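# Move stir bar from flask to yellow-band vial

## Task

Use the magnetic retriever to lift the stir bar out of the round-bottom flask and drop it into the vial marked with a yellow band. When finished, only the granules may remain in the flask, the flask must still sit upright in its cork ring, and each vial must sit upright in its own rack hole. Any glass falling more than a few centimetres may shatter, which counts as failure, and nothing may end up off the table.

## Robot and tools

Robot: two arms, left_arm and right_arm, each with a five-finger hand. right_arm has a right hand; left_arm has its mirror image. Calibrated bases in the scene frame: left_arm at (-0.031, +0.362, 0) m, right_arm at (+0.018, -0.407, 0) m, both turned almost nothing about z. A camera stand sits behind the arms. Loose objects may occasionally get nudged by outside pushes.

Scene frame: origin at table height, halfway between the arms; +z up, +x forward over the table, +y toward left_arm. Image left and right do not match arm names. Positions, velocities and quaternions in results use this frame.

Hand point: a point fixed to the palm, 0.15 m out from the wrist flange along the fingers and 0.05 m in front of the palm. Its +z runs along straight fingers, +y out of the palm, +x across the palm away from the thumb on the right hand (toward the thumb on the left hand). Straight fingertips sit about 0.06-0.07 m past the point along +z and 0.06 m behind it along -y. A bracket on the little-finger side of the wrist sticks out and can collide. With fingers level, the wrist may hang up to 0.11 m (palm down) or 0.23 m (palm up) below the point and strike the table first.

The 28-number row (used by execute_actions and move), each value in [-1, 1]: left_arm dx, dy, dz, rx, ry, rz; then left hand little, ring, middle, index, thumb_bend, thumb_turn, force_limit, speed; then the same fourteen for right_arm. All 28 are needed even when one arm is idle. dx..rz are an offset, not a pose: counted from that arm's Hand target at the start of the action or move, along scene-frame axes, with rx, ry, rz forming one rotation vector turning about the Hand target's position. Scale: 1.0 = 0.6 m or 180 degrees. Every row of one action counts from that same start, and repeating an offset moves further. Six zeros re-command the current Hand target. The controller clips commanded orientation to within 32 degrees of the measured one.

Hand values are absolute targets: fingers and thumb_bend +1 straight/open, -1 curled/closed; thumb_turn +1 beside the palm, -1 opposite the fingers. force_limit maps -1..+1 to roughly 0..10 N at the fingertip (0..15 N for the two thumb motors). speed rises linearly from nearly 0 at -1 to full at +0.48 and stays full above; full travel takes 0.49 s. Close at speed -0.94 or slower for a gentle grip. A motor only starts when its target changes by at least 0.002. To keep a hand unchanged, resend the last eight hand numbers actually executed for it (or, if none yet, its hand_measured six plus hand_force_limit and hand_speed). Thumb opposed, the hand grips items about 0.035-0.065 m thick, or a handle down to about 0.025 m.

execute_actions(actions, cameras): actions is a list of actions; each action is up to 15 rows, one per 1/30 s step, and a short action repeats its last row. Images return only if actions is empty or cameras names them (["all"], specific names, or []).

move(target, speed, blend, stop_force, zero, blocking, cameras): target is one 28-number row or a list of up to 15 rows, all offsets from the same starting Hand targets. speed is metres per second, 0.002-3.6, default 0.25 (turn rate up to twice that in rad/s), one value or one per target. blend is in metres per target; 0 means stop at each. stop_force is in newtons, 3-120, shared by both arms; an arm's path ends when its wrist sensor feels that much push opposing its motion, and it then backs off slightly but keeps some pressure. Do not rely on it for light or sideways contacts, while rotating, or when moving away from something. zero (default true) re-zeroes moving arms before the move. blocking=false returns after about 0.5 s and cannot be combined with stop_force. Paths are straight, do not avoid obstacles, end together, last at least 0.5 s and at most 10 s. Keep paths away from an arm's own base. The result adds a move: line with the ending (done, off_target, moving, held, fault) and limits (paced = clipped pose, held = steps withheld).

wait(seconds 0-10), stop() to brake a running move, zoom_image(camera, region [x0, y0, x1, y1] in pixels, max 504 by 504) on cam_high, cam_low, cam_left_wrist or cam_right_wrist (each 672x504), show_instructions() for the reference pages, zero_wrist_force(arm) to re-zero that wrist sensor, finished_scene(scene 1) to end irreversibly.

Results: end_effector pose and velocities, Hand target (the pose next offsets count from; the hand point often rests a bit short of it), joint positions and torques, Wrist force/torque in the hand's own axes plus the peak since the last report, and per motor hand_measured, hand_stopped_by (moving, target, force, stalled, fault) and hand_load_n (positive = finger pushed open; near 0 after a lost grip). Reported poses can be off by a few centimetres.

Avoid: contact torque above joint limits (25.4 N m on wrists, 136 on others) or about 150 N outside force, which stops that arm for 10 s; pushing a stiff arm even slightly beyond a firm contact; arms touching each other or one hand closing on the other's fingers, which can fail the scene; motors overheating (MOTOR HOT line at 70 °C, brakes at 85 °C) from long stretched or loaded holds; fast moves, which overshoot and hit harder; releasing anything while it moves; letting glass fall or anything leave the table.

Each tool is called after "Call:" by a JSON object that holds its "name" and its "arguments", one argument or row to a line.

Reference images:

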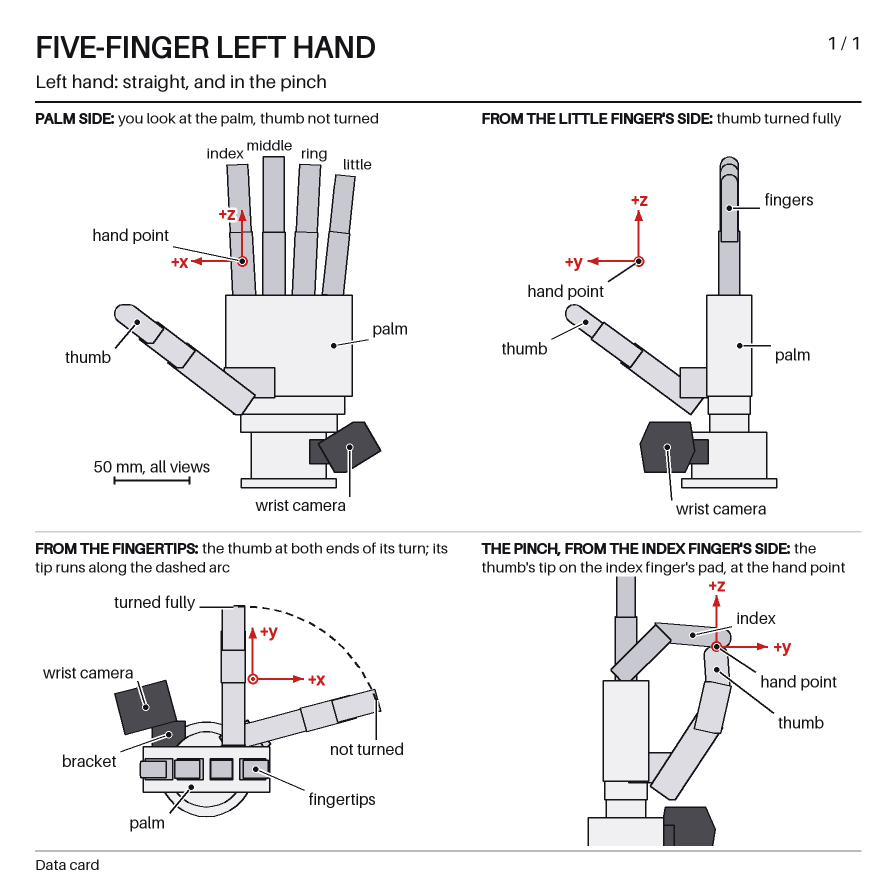

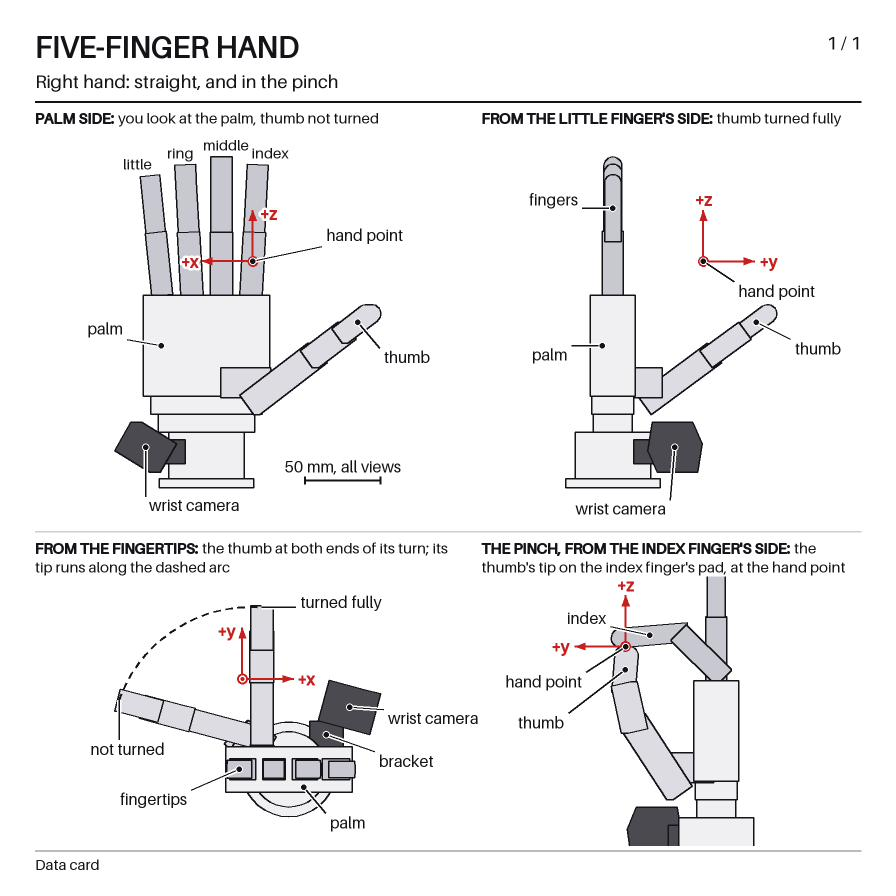

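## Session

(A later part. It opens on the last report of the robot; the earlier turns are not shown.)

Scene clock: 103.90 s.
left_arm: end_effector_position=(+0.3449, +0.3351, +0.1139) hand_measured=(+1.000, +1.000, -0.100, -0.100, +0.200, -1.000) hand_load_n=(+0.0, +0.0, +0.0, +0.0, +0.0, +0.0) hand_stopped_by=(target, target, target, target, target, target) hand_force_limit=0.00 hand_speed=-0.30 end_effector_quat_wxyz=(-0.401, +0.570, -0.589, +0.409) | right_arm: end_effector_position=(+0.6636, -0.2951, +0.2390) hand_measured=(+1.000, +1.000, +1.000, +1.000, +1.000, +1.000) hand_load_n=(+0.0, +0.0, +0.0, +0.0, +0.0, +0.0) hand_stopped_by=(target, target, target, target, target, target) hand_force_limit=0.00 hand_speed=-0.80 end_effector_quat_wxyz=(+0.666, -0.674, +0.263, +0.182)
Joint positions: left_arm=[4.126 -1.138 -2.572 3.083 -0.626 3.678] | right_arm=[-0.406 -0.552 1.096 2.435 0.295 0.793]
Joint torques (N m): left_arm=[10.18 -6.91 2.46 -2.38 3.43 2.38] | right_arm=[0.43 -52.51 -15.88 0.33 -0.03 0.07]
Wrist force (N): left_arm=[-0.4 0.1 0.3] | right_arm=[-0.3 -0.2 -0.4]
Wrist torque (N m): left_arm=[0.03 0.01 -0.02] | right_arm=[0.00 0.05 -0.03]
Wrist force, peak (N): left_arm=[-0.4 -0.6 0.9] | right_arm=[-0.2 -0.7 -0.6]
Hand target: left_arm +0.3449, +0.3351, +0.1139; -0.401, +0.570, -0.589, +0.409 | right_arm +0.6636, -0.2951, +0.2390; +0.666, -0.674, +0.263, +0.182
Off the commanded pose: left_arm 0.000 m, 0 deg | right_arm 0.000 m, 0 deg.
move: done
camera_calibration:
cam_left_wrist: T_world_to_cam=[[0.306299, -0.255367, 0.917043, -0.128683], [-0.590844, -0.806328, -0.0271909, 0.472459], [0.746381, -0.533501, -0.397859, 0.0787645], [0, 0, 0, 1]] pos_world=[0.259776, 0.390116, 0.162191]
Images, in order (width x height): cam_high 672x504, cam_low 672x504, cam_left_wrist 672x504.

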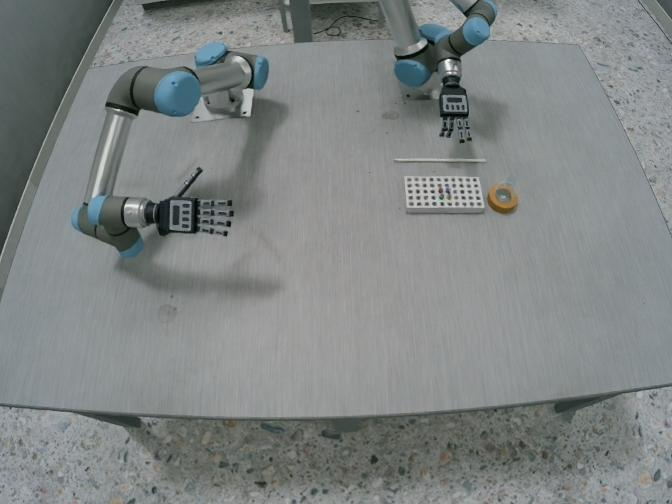

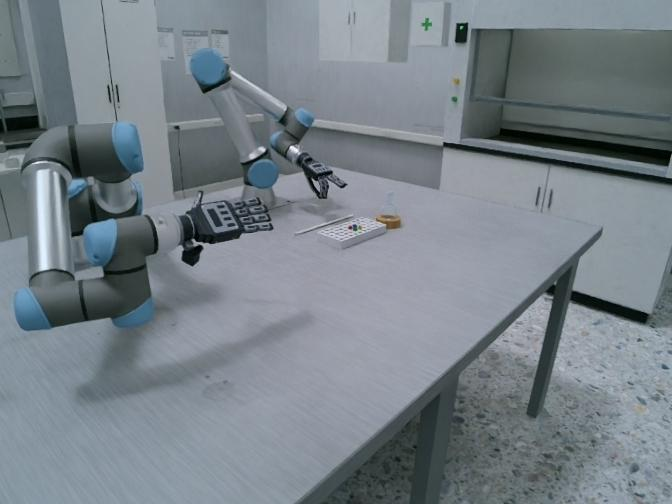

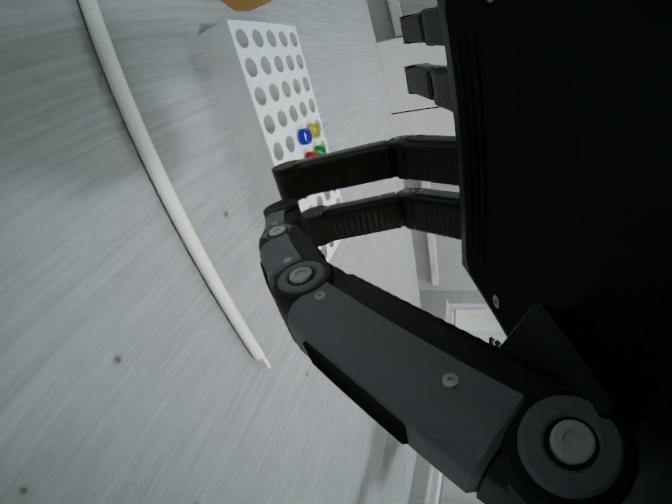

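Call:
{"name": "move", "arguments": {
  "target": [0,0,0,0,-0.044,0,1,1,-0.1,0.3,0.2,-1,-0.5,-0.6,0,0,0,0,0,0,1,1,1,1,1,1,0,-0.8],
  "speed": 0.2,
  "cameras": ["cam_left_wrist"]
}}

Call:
{"name": "move", "arguments": {
  "target": [0,0,0,0,0,0,1,1,-0.7,0.3,0.2,-1,-0.5,-0.9,0,0,0,0,0,0,1,1,1,1,1,1,0,-0.8],
  "speed": 0.2,
  "cameras": ["cam_left_wrist"]
}}

Scene clock: 123.37 s.
left_arm: end_effector_position=(+0.3450, +0.3350, +0.1137) hand_measured=(+1.000, +1.000, -0.100, +0.300, +0.200, -1.000) hand_load_n=(+0.0, +0.0, +0.0, +0.0, +0.0, +0.0) hand_stopped_by=(target, target, target, target, target, target) hand_force_limit=-0.50 hand_speed=-0.60 end_effector_quat_wxyz=(-0.412, +0.563, -0.582, +0.419) end_effector_velocity=(+0.000, +0.001, +0.000) end_effector_angular_velocity=(+0.002, +0.002, +0.002) | right_arm: end_effector_position=(+0.6636, -0.2951, +0.2390) hand_measured=(+1.000, +1.000, +1.000, +1.000, +1.000, +1.000) hand_load_n=(+0.0, +0.0, +0.0, +0.0, +0.0, +0.0) hand_stopped_by=(target, target, target, target, target, target) hand_force_limit=0.00 hand_speed=-0.80 end_effector_quat_wxyz=(+0.666, -0.674, +0.263, +0.182)
Joint positions: left_arm=[4.17 -1.115 -2.602 3.109 -0.574 3.679] | right_arm=[-0.406 -0.552 1.096 2.435 0.295 0.793]
Joint velocities: left_arm=[-0.002 0.001 0.002 -0.001 -0.005 -0.001] | right_arm=[within noise]
Joint torques (N m): left_arm=[-10.98 -9.5 30.37 -2.34 -2.14 -2.25] | right_arm=[0.24 -51.91 -15.81 0.46 -0.09 0.3]
Wrist force (N): left_arm=[-0.4 0.3 0.3] | right_arm=[0.0 -0.2 -0.4]
Wrist torque (N m): left_arm=[0.03 0.02 0.01] | right_arm=[-0.02 0.01 -0.02]
Wrist force, peak (N): left_arm=[0.0 1.3 -0.1] | right_arm=[-0.5 -0.5 -0.4]
Hand target: left_arm +0.3450, +0.3350, +0.1137; -0.412, +0.563, -0.582, +0.419 (not the last commanded pose) | right_arm +0.6636, -0.2951, +0.2390; +0.666, -0.674, +0.263, +0.182
Off the commanded pose: left_arm 0.000 m, 6 deg | right_arm 0.000 m, 0 deg.
move: held (left_arm; a check stopped the path); limits=held
pose unreachable (left arm): on one or more control steps of this call, first in action 0 (counted from 0), this arm could not follow its commanded pose, so it was not sent that pose on those steps. It may still have moved: this result reports where it is.
cause: moving toward the commanded pose would bring two parts of the arm too close to each other (joints 3 (elbow) to 5 (wrist 2) lie between them).
camera_calibration:
cam_left_wrist: T_world_to_cam=[[0.273956, -0.256745, 0.926839, -0.118096], [-0.588726, -0.806817, -0.049481, 0.474436], [0.760493, -0.532099, -0.372184, 0.0703967], [0, 0, 0, 1]] pos_world=[0.25813, 0.38992, 0.159132]
Images, in order (width x height): cam_left_wrist 672x504.

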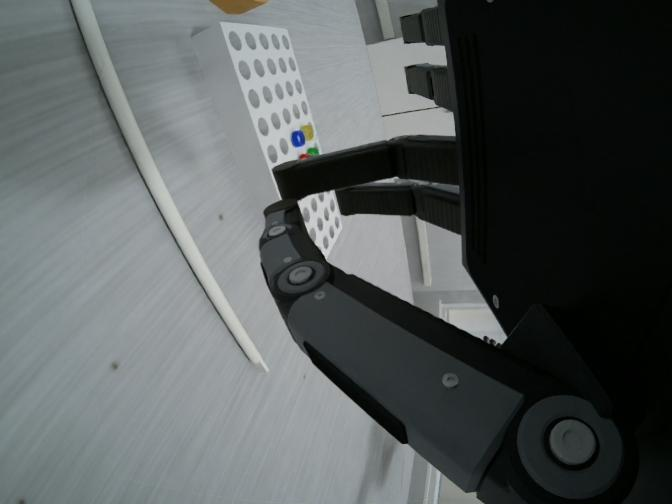

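Scene clock: 124.17 s.
left_arm: end_effector_position=(+0.3450, +0.3350, +0.1137) hand_measured=(+1.000, +1.000, -0.248, +0.300, +0.200, -1.000) hand_load_n=(+0.0, +0.0, +2.5, +0.0, +0.5, +0.0) hand_stopped_by=(target, target, force, target, target, target) hand_force_limit=-0.50 hand_speed=-0.90 end_effector_quat_wxyz=(-0.412, +0.563, -0.582, +0.419) | right_arm: end_effector_position=(+0.6636, -0.2951, +0.2390) hand_measured=(+1.000, +1.000, +1.000, +1.000, +1.000, +1.000) hand_load_n=(+0.0, +0.0, +0.0, +0.0, +0.0, +0.0) hand_stopped_by=(target, target, target, target, target, target) hand_force_limit=0.00 hand_speed=-0.80 end_effector_quat_wxyz=(+0.666, -0.674, +0.263, +0.182)
Joint positions: left_arm=[4.17 -1.115 -2.602 3.109 -0.574 3.679] | right_arm=[-0.406 -0.552 1.096 2.435 0.295 0.793]
Joint torques (N m): left_arm=[-9.65 -8.91 29.65 0.56 -1.9 -2.06] | right_arm=[0.82 -53.31 -15.09 0.45 0.22 0.17]
Wrist force (N): left_arm=[-0.5 0.2 0.2] | right_arm=[-0.2 0.0 -0.4]
Wrist torque (N m): left_arm=[0.03 0.03 0.03] | right_arm=[0.02 0.04 -0.02]
Wrist force, peak (N): left_arm=[-0.7 0.2 0.2] | right_arm=[-0.2 -0.6 -0.4]
Hand target: left_arm +0.3450, +0.3350, +0.1137; -0.412, +0.563, -0.582, +0.419 | right_arm +0.6636, -0.2951, +0.2390; +0.666, -0.674, +0.263, +0.182
Off the commanded pose: left_arm 0.000 m, 0 deg | right_arm 0.000 m, 0 deg.
move: done
camera_calibration:
cam_left_wrist: T_world_to_cam=[[0.274226, -0.256707, 0.926769, -0.118169], [-0.588622, -0.806901, -0.0493347, 0.474418], [0.760476, -0.531988, -0.372377, 0.0703888], [0, 0, 0, 1]] pos_world=[0.258129, 0.38992, 0.159132]
Images, in order (width x height): cam_left_wrist 672x504.

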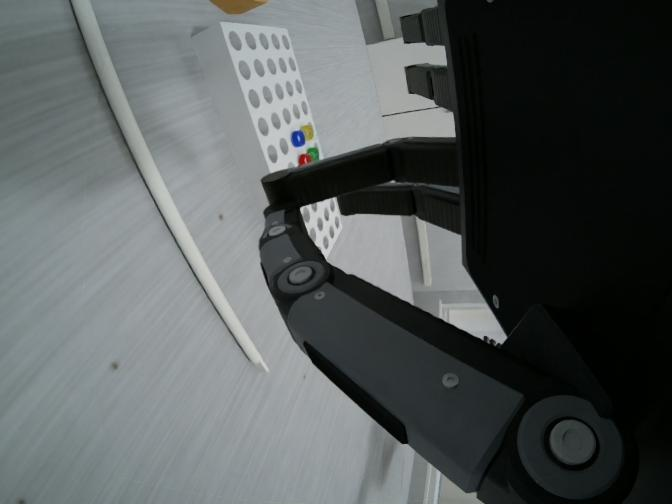

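Call:
{"name": "move", "arguments": {
  "target": [
    [0.09,0,0.31,0,0,0,1,1,-0.1,0.3,0.2,-1,-0.5,-0.6,0,0,0,0,0,0,1,1,1,1,1,1,0,-0.8],
    [0.34,-0.14,0.44,0,0,-0.55,1,1,-0.1,0.3,0.2,-1,-0.5,-0.6,0,0,0,0,0,0,1,1,1,1,1,1,0,-0.8],
    [0.125,0.022,0.31,0,0,-1,1,1,-0.1,0.3,0.2,-1,-0.5,-0.6,0,0,0,0,0,0,1,1,1,1,1,1,0,-0.8]
  ],
  "speed": 0.3,
  "blend": 0.03,
  "cameras": ["cam_left_wrist","cam_low","cam_high"]
}}

Scene clock: 145.53 s.
left_arm: end_effector_position=(+0.4201, +0.3480, +0.2998) hand_measured=(+1.000, +1.000, -0.100, +0.300, +0.200, -1.000) hand_load_n=(+0.0, -0.5, +0.0, +0.0, +0.0, +0.0) hand_stopped_by=(target, target, target, target, target, target) hand_force_limit=-0.50 hand_speed=-0.60 end_effector_quat_wxyz=(-0.433, +0.566, +0.575, -0.401) | right_arm: end_effector_position=(+0.6636, -0.2951, +0.2390) hand_measured=(+1.000, +1.000, +1.000, +1.000, +1.000, +1.000) hand_load_n=(+0.0, +0.0, +0.0, +0.0, +0.0, +0.0) hand_stopped_by=(target, target, target, target, target, target) hand_force_limit=0.00 hand_speed=-0.80 end_effector_quat_wxyz=(+0.666, -0.674, +0.263, +0.182)
Joint positions: left_arm=[3.23 -2.403 -1.028 0.601 -1.713 6.282] | right_arm=[-0.406 -0.552 1.096 2.435 0.295 0.793]
Joint torques (N m): left_arm=[-10.18 54.38 4.24 -0.69 -2.71 2.33] | right_arm=[-0.72 -53.17 -15.55 0.25 0.16 0.07]
Wrist force (N): left_arm=[-0.6 -0.1 0.3] | right_arm=[-0.3 -0.5 -0.1]
Wrist torque (N m): left_arm=[-0.02 0.06 0.01] | right_arm=[-0.07 0.04 -0.05]
Wrist force, peak (N): left_arm=[-0.3 1.7 0.2] | right_arm=[-0.6 -0.7 -0.5]
Hand target: left_arm +0.4200, +0.3482, +0.2997; -0.419, +0.582, +0.563, -0.412 | right_arm +0.6636, -0.2951, +0.2390; +0.666, -0.674, +0.263, +0.182
Off the commanded pose: left_arm 0.000 m, 3 deg | right_arm 0.000 m, 0 deg.
joint sent to its limit (left arm) — joint 6 (wrist 3), upper limit. The joint targets are off in orientation, not in position.
move: off_target (left_arm)
camera_calibration:
cam_left_wrist: T_world_to_cam=[[-0.270918, 0.204945, 0.940532, -0.24362], [0.579549, 0.814868, -0.0106244, -0.528449], [-0.768587, 0.542206, -0.339538, 0.348029], [0, 0, 0, 1]] pos_world=[0.507752, 0.291842, 0.341687]
Images, in order (width x height): cam_high 672x504, cam_low 672x504, cam_left_wrist 672x504.

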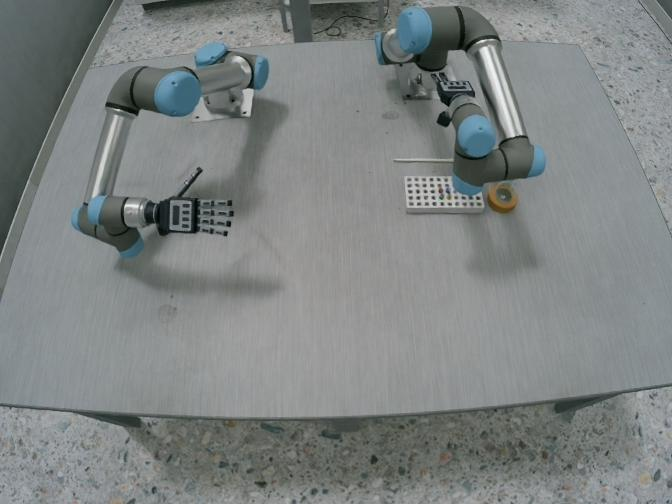

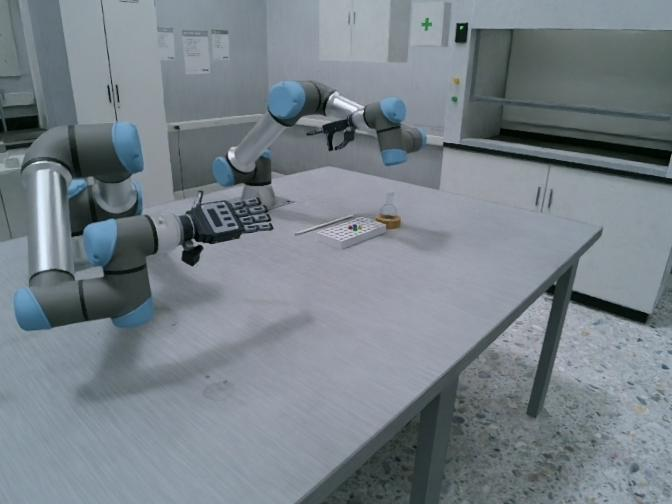

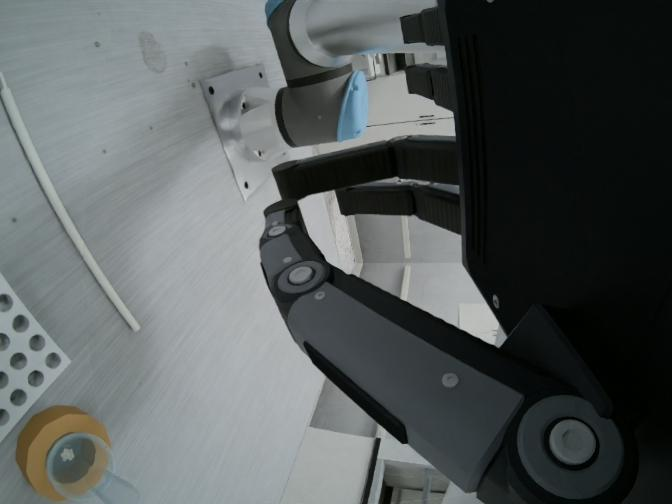

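Call:
{"name": "move", "arguments": {
  "target": [
    [0.0,0,0.15,0,0,0.02,1,1,-0.1,0.3,0.2,-1,-0.5,-0.6,0,0,0,0,0,0,1,1,1,1,1,1,0,-0.8],
    [0.167,-0.33,0.15,0,0,0.5,1,1,-0.1,0.3,0.2,-1,-0.5,-0.6,0,0,0,0,0,0,1,1,1,1,1,1,0,-0.8],
    [0.55,-0.13,0.15,0,0,1,1,1,-0.1,0.3,0.2,-1,-0.5,-0.6,0,0,0,0,0,0,1,1,1,1,1,1,0,-0.8]
  ],
  "speed": 0.3,
  "blend": 0.03,
  "cameras": ["cam_high"]
}}

Scene clock: 163.97 s.
left_arm: end_effector_position=(+0.7499, +0.2702, +0.3897) hand_measured=(+1.000, +1.000, -0.100, +0.300, +0.200, -1.000) hand_load_n=(+0.0, +0.0, +0.0, +0.0, +0.0, +0.0) hand_stopped_by=(target, target, target, target, target, target) hand_force_limit=-0.50 hand_speed=-0.60 end_effector_quat_wxyz=(-0.412, +0.563, -0.582, +0.419) | right_arm: end_effector_position=(+0.6636, -0.2951, +0.2390) hand_measured=(+1.000, +1.000, +1.000, +1.000, +1.000, +1.000) hand_load_n=(+0.0, +0.0, +0.0, +0.0, +0.0, +0.0) hand_stopped_by=(target, target, target, target, target, target) hand_force_limit=0.00 hand_speed=-0.80 end_effector_quat_wxyz=(+0.666, -0.674, +0.263, +0.182)
Joint positions: left_arm=[3.25 -2.053 -0.882 2.616 -1.416 3.201] | right_arm=[-0.406 -0.552 1.096 2.435 0.295 0.793]
Joint torques (N m): left_arm=[-9.59 30.58 34.19 -1.15 -2.4 -2.09] | right_arm=[0.17 -52.88 -15.49 0.32 0.31 0.25]
Wrist force (N): left_arm=[-0.6 -0.1 0.5] | right_arm=[0.0 -0.2 -0.1]
Wrist torque (N m): left_arm=[-0.04 0.09 0.12] | right_arm=[-0.03 -0.01 -0.02]
Wrist force, peak (N): left_arm=[-0.9 1.5 0.8] | right_arm=[-0.1 -0.8 -0.5]
Hand target: left_arm +0.7500, +0.2702, +0.3897; -0.412, +0.563, -0.582, +0.419 | right_arm +0.6636, -0.2951, +0.2390; +0.666, -0.674, +0.263, +0.182
Off the commanded pose: left_arm 0.000 m, 0 deg | right_arm 0.000 m, 0 deg.
move: done
Images, in order (width x height): cam_high 672x504.

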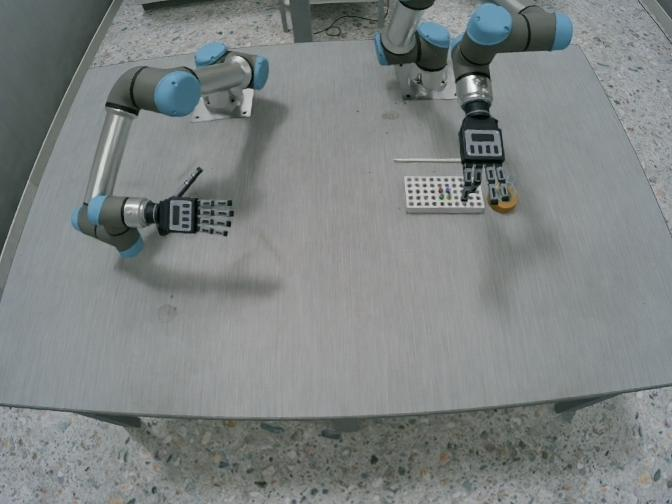

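Call:
{"name": "move", "arguments": {
  "target": [0,0,0,-0.0024,-0.1003,0,1,1,-0.1,0.3,0.2,-1,-0.5,-0.6,0,0,0,0,0,0,1,1,1,1,1,1,0,-0.8],
  "speed": 0.3
}}

Scene clock: 169.07 s.
left_arm: end_effector_position=(+0.7500, +0.2702, +0.3898) hand_measured=(+1.000, +1.000, -0.100, +0.300, +0.200, -1.000) hand_load_n=(+0.0, +0.0, +0.0, +0.0, +0.0, +0.0) hand_stopped_by=(target, target, target, target, target, target) hand_force_limit=-0.50 hand_speed=-0.60 end_effector_quat_wxyz=(+0.496, -0.492, +0.508, -0.504) | right_arm: end_effector_position=(+0.6636, -0.2951, +0.2390) hand_measured=(+1.000, +1.000, +1.000, +1.000, +1.000, +1.000) hand_load_n=(+0.0, +0.0, +0.0, +0.0, +0.0, +0.0) hand_stopped_by=(target, target, target, target, target, target) hand_force_limit=0.00 hand_speed=-0.80 end_effector_quat_wxyz=(+0.666, -0.674, +0.263, +0.182)
Joint positions: left_arm=[3.26 -1.872 -1.316 3.188 -1.398 3.15] | right_arm=[-0.406 -0.552 1.096 2.435 0.295 0.793]
Joint torques (N m): left_arm=[9.28 39.08 6.62 3.49 -1.87 -2.12] | right_arm=[1.3 -51.77 -13.88 -0.01 0.32 0.1]
Wrist force (N): left_arm=[-0.9 0.1 0.1] | right_arm=[-0.3 0.1 -0.1]
Wrist torque (N m): left_arm=[-0.04 0.10 0.11] | right_arm=[0.02 0.04 -0.02]
Wrist force, peak (N): left_arm=[-1.0 -0.3 0.6] | right_arm=[-0.4 -0.8 -0.3]
Hand target: left_arm +0.7500, +0.2702, +0.3897; +0.496, -0.492, +0.508, -0.504 | right_arm +0.6636, -0.2951, +0.2390; +0.666, -0.674, +0.263, +0.182
Off the commanded pose: left_arm 0.000 m, 0 deg | right_arm 0.000 m, 0 deg.
move: done

Call:
{"name": "move", "arguments": {
  "target": [
    [-0.158,-0.28,0,0,0,-0.25,1,1,-0.1,0.3,0.2,-1,-0.5,-0.6,0,0,0,0,0,0,1,1,1,1,1,1,0,-0.8],
    [-0.468,-0.365,0,0,0,-0.5,1,1,-0.1,0.3,0.2,-1,-0.5,-0.6,0,0,0,0,0,0,1,1,1,1,1,1,0,-0.8],
    [-0.62,-0.3,0,0,0,-0.62,1,1,-0.1,0.3,0.2,-1,-0.5,-0.6,0,0,0,0,0,0,1,1,1,1,1,1,0,-0.8]
  ],
  "speed": 0.3,
  "blend": 0.05,
  "cameras": ["cam_high","cam_low"]
}}

Scene clock: 174.80 s.
left_arm: end_effector_position=(+0.3781, +0.0902, +0.3898) hand_measured=(+1.000, +1.000, -0.100, +0.300, +0.200, -1.000) hand_load_n=(+0.0, +0.0, +0.0, +0.0, +0.0, +0.0) hand_stopped_by=(target, target, target, target, target, target) hand_force_limit=-0.50 hand_speed=-0.60 end_effector_quat_wxyz=(-0.138, +0.144, +0.692, -0.693) | right_arm: end_effector_position=(+0.6636, -0.2951, +0.2390) hand_measured=(+1.000, +1.000, +1.000, +1.000, +1.000, +1.000) hand_load_n=(+0.0, +0.0, +0.0, +0.0, +0.0, +0.0) hand_stopped_by=(target, target, target, target, target, target) hand_force_limit=0.00 hand_speed=-0.80 end_effector_quat_wxyz=(+0.666, -0.674, +0.263, +0.182)
Joint positions: left_arm=[3.263 -1.879 -1.308 3.187 0.553 3.15] | right_arm=[-0.406 -0.552 1.096 2.435 0.295 0.793]
Joint torques (N m): left_arm=[-9.48 37.59 4.82 0.93 2.43 2.49] | right_arm=[-0.22 -52.65 -15.66 0.13 0.29 0.15]
Wrist force (N): left_arm=[-0.7 0.2 0.2] | right_arm=[-0.3 0.0 -0.3]
Wrist torque (N m): left_arm=[-0.05 0.07 -0.02] | right_arm=[0.01 0.04 -0.03]
Wrist force, peak (N): left_arm=[-1.2 0.2 0.7] | right_arm=[-0.5 -0.6 -0.7]
Hand target: left_arm +0.3780, +0.0902, +0.3897; -0.138, +0.144, +0.692, -0.693 | right_arm +0.6636, -0.2951, +0.2390; +0.666, -0.674, +0.263, +0.182
Off the commanded pose: left_arm 0.000 m, 0 deg | right_arm 0.000 m, 0 deg.
move: done
Images, in order (width x height): cam_high 672x504, cam_low 672x504.

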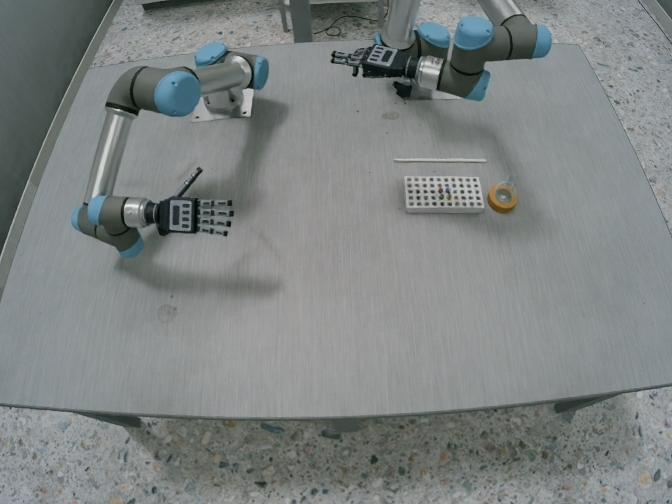

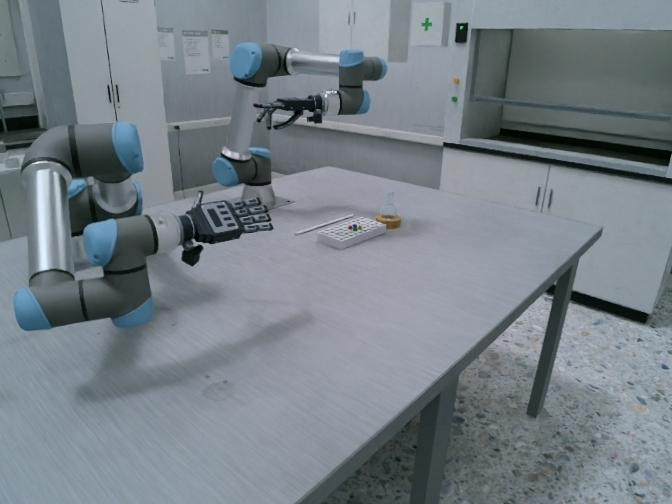

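Call:
{"name": "move", "arguments": {
  "target": [
    [-0.03,0.383,-0.1,0,0,-0.3817,1,1,-0.1,0.3,0.2,-1,-0.5,-0.6,0,0,0,0,0,0,1,1,1,1,1,1,0,-0.8]
  ],
  "speed": 0.3
}}

Call:
{"name": "move", "arguments": {
  "target": [
    [0.083,0.035,-0.217,-0.0025,-0.0833,0,1,1,-0.1,0.3,0.2,-1,-0.5,-0.6,0,0,0,0,0,0,1,1,1,1,1,1,0,-0.8]
  ],
  "speed": 0.25,
  "cameras": ["all"]
}}

Scene clock: 180.50 s.
left_arm: end_effector_position=(+0.3600, +0.3200, +0.3298) hand_measured=(+1.000, +1.000, -0.100, +0.300, +0.200, -1.000) hand_load_n=(+0.0, +0.0, +0.0, +0.0, +0.0, +0.0) hand_stopped_by=(target, target, target, target, target, target) hand_force_limit=-0.50 hand_speed=-0.60 end_effector_quat_wxyz=(+0.505, -0.509, -0.491, +0.495) | right_arm: end_effector_position=(+0.6636, -0.2951, +0.2390) hand_measured=(+1.000, +1.000, +1.000, +1.000, +1.000, +1.000) hand_load_n=(+0.0, +0.0, +0.0, +0.0, +0.0, +0.0) hand_stopped_by=(target, target, target, target, target, target) hand_force_limit=0.00 hand_speed=-0.80 end_effector_quat_wxyz=(+0.666, -0.674, +0.263, +0.182)
Joint positions: left_arm=[3.196 -2.171 -1.031 3.201 1.685 3.15] | right_arm=[-0.406 -0.552 1.096 2.435 0.295 0.793]
Joint torques (N m): left_arm=[-10.6 47.55 3.68 0.22 2.64 2.35] | right_arm=[0.19 -52.49 -15.37 0.19 0.39 0.25]
Wrist force (N): left_arm=[-0.7 0.3 0.5] | right_arm=[-0.6 -0.2 -0.6]
Wrist torque (N m): left_arm=[-0.03 0.08 -0.01] | right_arm=[0.01 0.10 -0.05]
Wrist force, peak (N): left_arm=[-0.9 -0.1 0.8] | right_arm=[-0.2 -0.8 -0.7]
Hand target: left_arm +0.3600, +0.3200, +0.3297; +0.505, -0.510, -0.490, +0.495 | right_arm +0.6636, -0.2951, +0.2390; +0.666, -0.674, +0.263, +0.182
Off the commanded pose: left_arm 0.000 m, 0 deg | right_arm 0.000 m, 0 deg.
move: done

Scene clock: 181.83 s.
left_arm: end_effector_position=(+0.4098, +0.3410, +0.1996) hand_measured=(+1.000, +1.000, -0.100, +0.300, +0.200, -1.000) hand_load_n=(+0.0, +0.0, -0.5, +0.0, +0.0, +0.0) hand_stopped_by=(target, target, target, target, target, target) hand_force_limit=-0.50 hand_speed=-0.60 end_effector_quat_wxyz=(-0.435, +0.572, +0.550, -0.426) | right_arm: end_effector_position=(+0.6636, -0.2951, +0.2390) hand_measured=(+1.000, +1.000, +1.000, +1.000, +1.000, +1.000) hand_load_n=(+0.0, +0.0, +0.0, +0.0, +0.0, -0.5) hand_stopped_by=(target, target, target, target, target, target) hand_force_limit=0.00 hand_speed=-0.80 end_effector_quat_wxyz=(+0.666, -0.674, +0.263, +0.182)
Joint positions: left_arm=[3.226 -2.191 -1.18 3.636 1.71 3.188] | right_arm=[-0.406 -0.552 1.096 2.435 0.295 0.793]
Joint torques (N m): left_arm=[9.36 35.28 4.84 1.05 2.76 2.26] | right_arm=[-0.39 -52.95 -15.07 -0.07 0.46 0.16]
Wrist force (N): left_arm=[-0.8 0.0 0.6] | right_arm=[0.0 0.0 -0.4]
Wrist torque (N m): left_arm=[-0.03 0.12 -0.03] | right_arm=[0.01 0.02 -0.01]
Wrist force, peak (N): left_arm=[-1.1 -0.7 0.7] | right_arm=[-0.5 -0.8 -0.4]
Hand target: left_arm +0.4098, +0.3410, +0.1995; -0.435, +0.572, +0.550, -0.426 | right_arm +0.6636, -0.2951, +0.2390; +0.666, -0.674, +0.263, +0.182
Off the commanded pose: left_arm 0.000 m, 0 deg | right_arm 0.000 m, 0 deg.
move: done
camera_calibration:
cam_left_wrist: T_world_to_cam=[[-0.222778, 0.256891, 0.940413, -0.188176], [0.589532, 0.803782, -0.0799113, -0.504296], [-0.776416, 0.536602, -0.330511, 0.313262], [0, 0, 0, 1]] pos_world=[0.498599, 0.285589, 0.240201]

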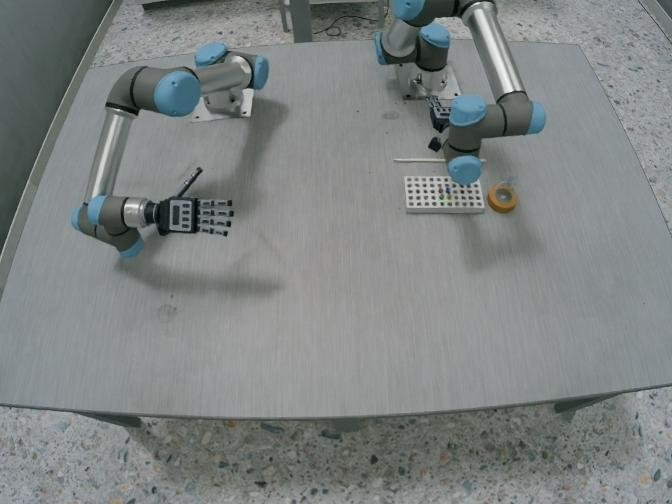

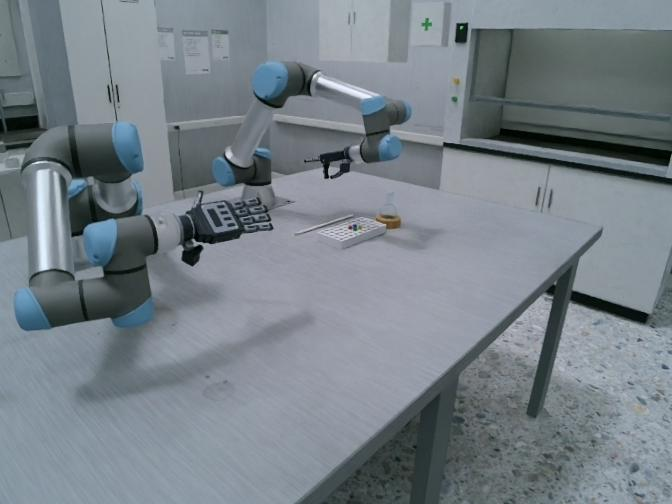

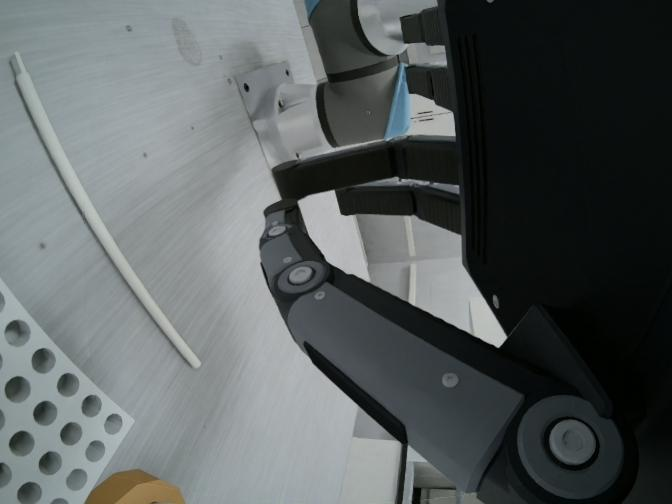

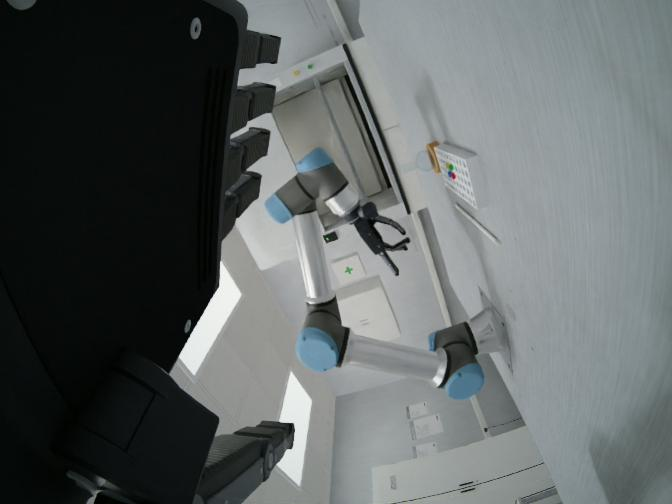

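Call:
{"name": "move", "arguments": {
  "target": [
    [-0.048,0.007,-0.215,0,0,0,1,1,0.1,0.35,0.2,-1,-0.5,-0.6,0,0,0,0,0,0,1,1,1,1,1,1,0,-0.8]
  ],
  "speed": 0.15,
  "cameras": ["cam_low","cam_left_wrist"]
}}

Call:
{"name": "zoom_image", "arguments": {
  "camera": "cam_left_wrist",
  "region": [170, 130, 350, 310]
}}

Call:
{"name": "zoom_image", "arguments": {
  "camera": "cam_low",
  "region": [270, 120, 420, 250]
}}

Scene clock: 188.40 s.
left_arm: end_effector_position=(+0.3810, +0.3452, +0.0707) hand_measured=(+1.000, +1.000, +0.100, +0.350, +0.200, -1.000) hand_load_n=(+0.0, +0.0, -0.5, +0.0, +0.0, +0.0) hand_stopped_by=(target, target, target, target, target, target) hand_force_limit=-0.50 hand_speed=-0.60 end_effector_quat_wxyz=(-0.435, +0.572, +0.550, -0.426) | right_arm: end_effector_position=(+0.6636, -0.2951, +0.2390) hand_measured=(+1.000, +1.000, +1.000, +1.000, +1.000, +1.000) hand_load_n=(+0.0, +0.0, +0.0, +0.0, +0.0, +0.0) hand_stopped_by=(target, target, target, target, target, target) hand_force_limit=0.00 hand_speed=-0.80 end_effector_quat_wxyz=(+0.666, -0.674, +0.263, +0.182)
Joint positions: left_arm=[3.237 -2.244 -1.447 3.956 1.721 3.191] | right_arm=[-0.406 -0.552 1.096 2.435 0.295 0.793]
Joint torques (N m): left_arm=[10.43 35.01 3.08 0.76 2.78 2.26] | right_arm=[0.14 -52.23 -16.12 -0.03 0.7 0.01]
Wrist force (N): left_arm=[-0.7 -0.1 0.6] | right_arm=[-0.3 -0.3 -0.4]
Wrist torque (N m): left_arm=[-0.05 0.11 -0.02] | right_arm=[-0.02 0.05 -0.03]
Wrist force, peak (N): left_arm=[-1.0 -0.3 0.7] | right_arm=[-0.5 -0.7 -0.3]
Hand target: left_arm +0.3810, +0.3452, +0.0705; -0.435, +0.572, +0.550, -0.426 | right_arm +0.6636, -0.2951, +0.2390; +0.666, -0.674, +0.263, +0.182
Off the commanded pose: left_arm 0.000 m, 0 deg | right_arm 0.000 m, 0 deg.
move: done
camera_calibration:
cam_left_wrist: T_world_to_cam=[[-0.22298, 0.256917, 0.940358, -0.0743583], [0.589524, 0.803797, -0.0798176, -0.501005], [-0.776364, 0.536566, -0.330689, 0.24605], [0, 0, 0, 1]] pos_world=[0.469799, 0.289788, 0.111301]
Images, in order (width x height): cam_low 672x504, cam_left_wrist 672x504.

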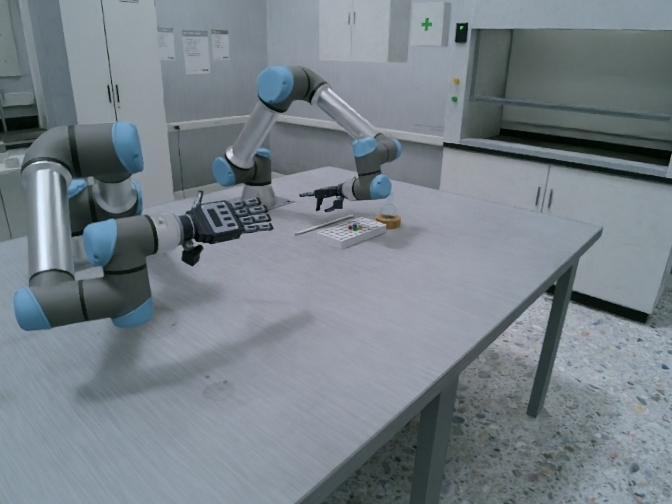

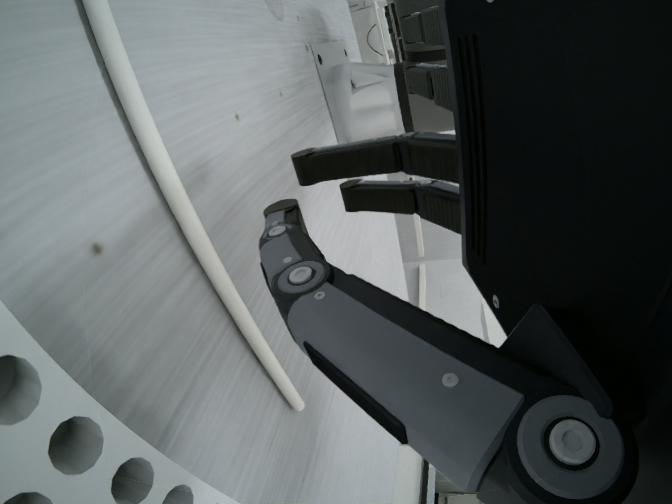

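Scaled by 2.800 from the camera's 672x504 image, which has a finer 960x720 frame.

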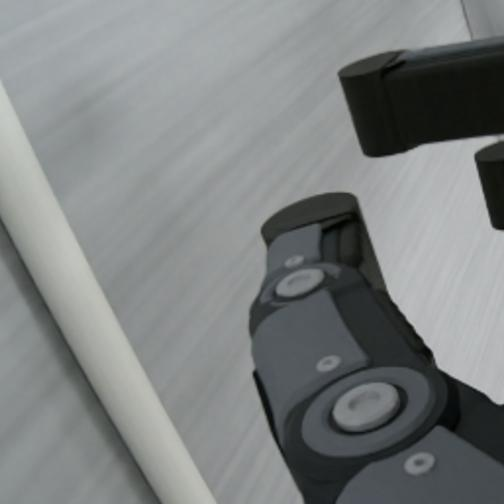

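Scaled by 3.360.

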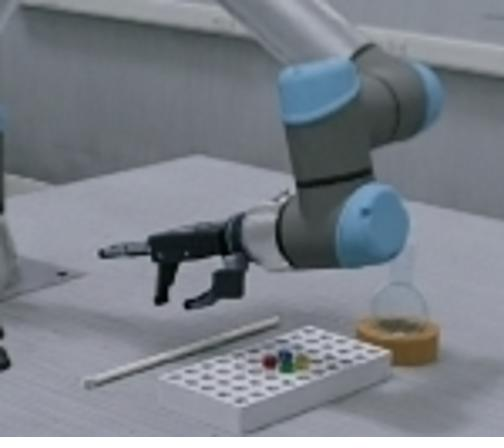

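Call:
{"name": "zoom_image", "arguments": {
  "camera": "cam_left_wrist",
  "region": [150, 170, 250, 270]
}}

Call:
{"name": "zoom_image", "arguments": {
  "camera": "cam_left_wrist",
  "region": [250, 340, 330, 420]
}}

Scaled by 5.040 from the camera's 672x504 image, which has a finer 960x720 frame.

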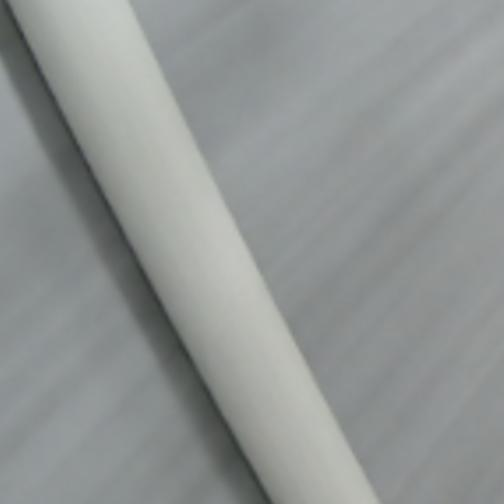

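Scaled by 6.300 from the camera's 672x504 image, which has a finer 960x720 frame.

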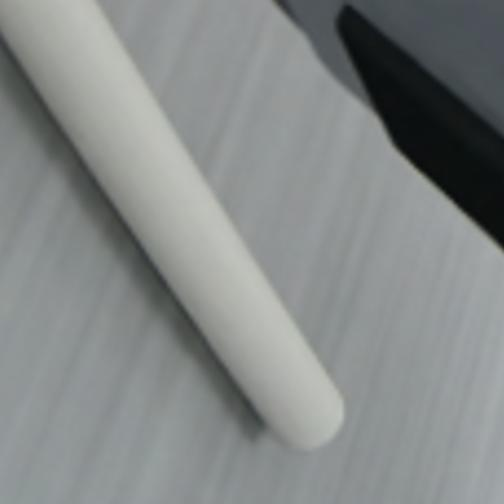

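Call:
{"name": "move", "arguments": {
  "target": [-0.0025,0,-0.066,0,0,0,1,1,0.1,0.35,0.2,-1,-0.5,-0.6,0,0,0,0,0,0,1,1,1,1,1,1,0,-0.8],
  "speed": 0.08,
  "cameras": ["cam_low","cam_left_wrist"]
}}

Call:
{"name": "zoom_image", "arguments": {
  "camera": "cam_left_wrist",
  "region": [200, 130, 350, 280]
}}

Call:
{"name": "zoom_image", "arguments": {
  "camera": "cam_low",
  "region": [280, 160, 400, 260]
}}

Scene clock: 197.57 s.
left_arm: end_effector_position=(+0.3795, +0.3452, +0.0311) hand_measured=(+1.000, +1.000, +0.100, +0.350, +0.200, -1.000) hand_load_n=(+0.0, +0.0, +0.0, +0.0, +0.0, +0.0) hand_stopped_by=(target, target, target, target, target, target) hand_force_limit=-0.50 hand_speed=-0.60 end_effector_quat_wxyz=(-0.435, +0.572, +0.550, -0.426) | right_arm: end_effector_position=(+0.6636, -0.2951, +0.2390) hand_measured=(+1.000, +1.000, +1.000, +1.000, +1.000, +1.000) hand_load_n=(+0.0, +0.0, +0.0, +0.0, +0.0, -0.5) hand_stopped_by=(target, target, target, target, target, target) hand_force_limit=0.00 hand_speed=-0.80 end_effector_quat_wxyz=(+0.666, -0.674, +0.263, +0.182)
Joint positions: left_arm=[3.238 -2.293 -1.479 4.037 1.721 3.191] | right_arm=[-0.406 -0.552 1.096 2.435 0.295 0.793]
Joint torques (N m): left_arm=[9.95 36.3 2.61 0.93 2.76 2.36] | right_arm=[-0.11 -52.8 -15.21 -0.03 0.51 0.13]
Wrist force (N): left_arm=[-0.7 -0.3 0.7] | right_arm=[-0.3 -0.1 -0.5]
Wrist torque (N m): left_arm=[-0.08 0.12 -0.02] | right_arm=[0.03 0.06 -0.03]
Wrist force, peak (N): left_arm=[-0.8 0.1 0.8] | right_arm=[-0.6 -0.7 -0.5]
Hand target: left_arm +0.3795, +0.3452, +0.0309; -0.435, +0.572, +0.550, -0.426 | right_arm +0.6636, -0.2951, +0.2390; +0.666, -0.674, +0.263, +0.182
Off the commanded pose: left_arm 0.000 m, 0 deg | right_arm 0.000 m, 0 deg.
move: done
camera_calibration:
cam_left_wrist: T_world_to_cam=[[-0.22298, 0.256917, 0.940358, -0.0374546], [0.589524, 0.803797, -0.0798176, -0.503282], [-0.776364, 0.536566, -0.330689, 0.23179], [0, 0, 0, 1]] pos_world=[0.468299, 0.289788, 0.0717006]
Images, in order (width x height): cam_low 672x504, cam_left_wrist 672x504.

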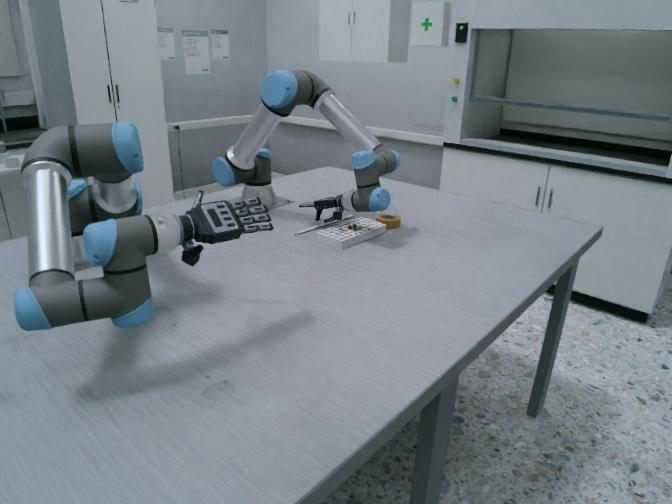

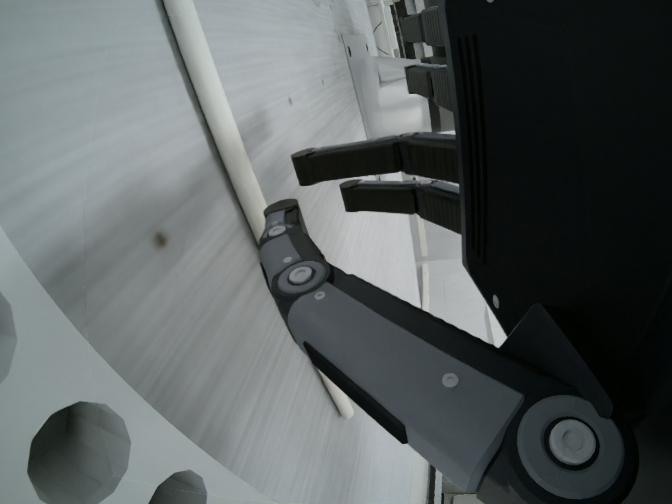

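Scaled by 3.360 from the camera's 672x504 image, which has a finer 960x720 frame.

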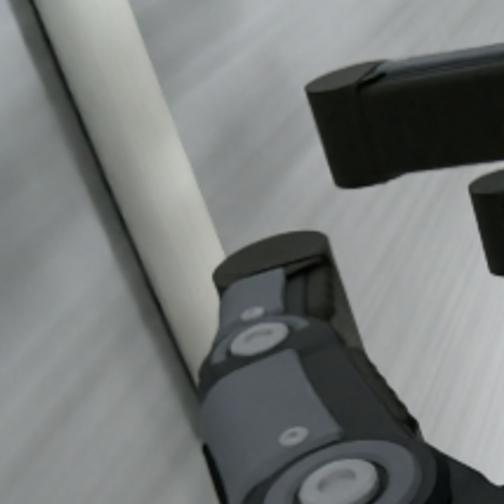

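Scaled by 4.200.

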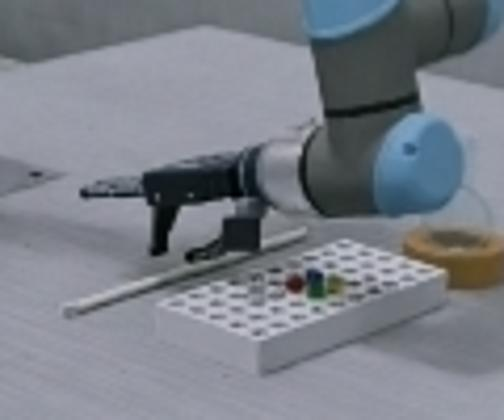

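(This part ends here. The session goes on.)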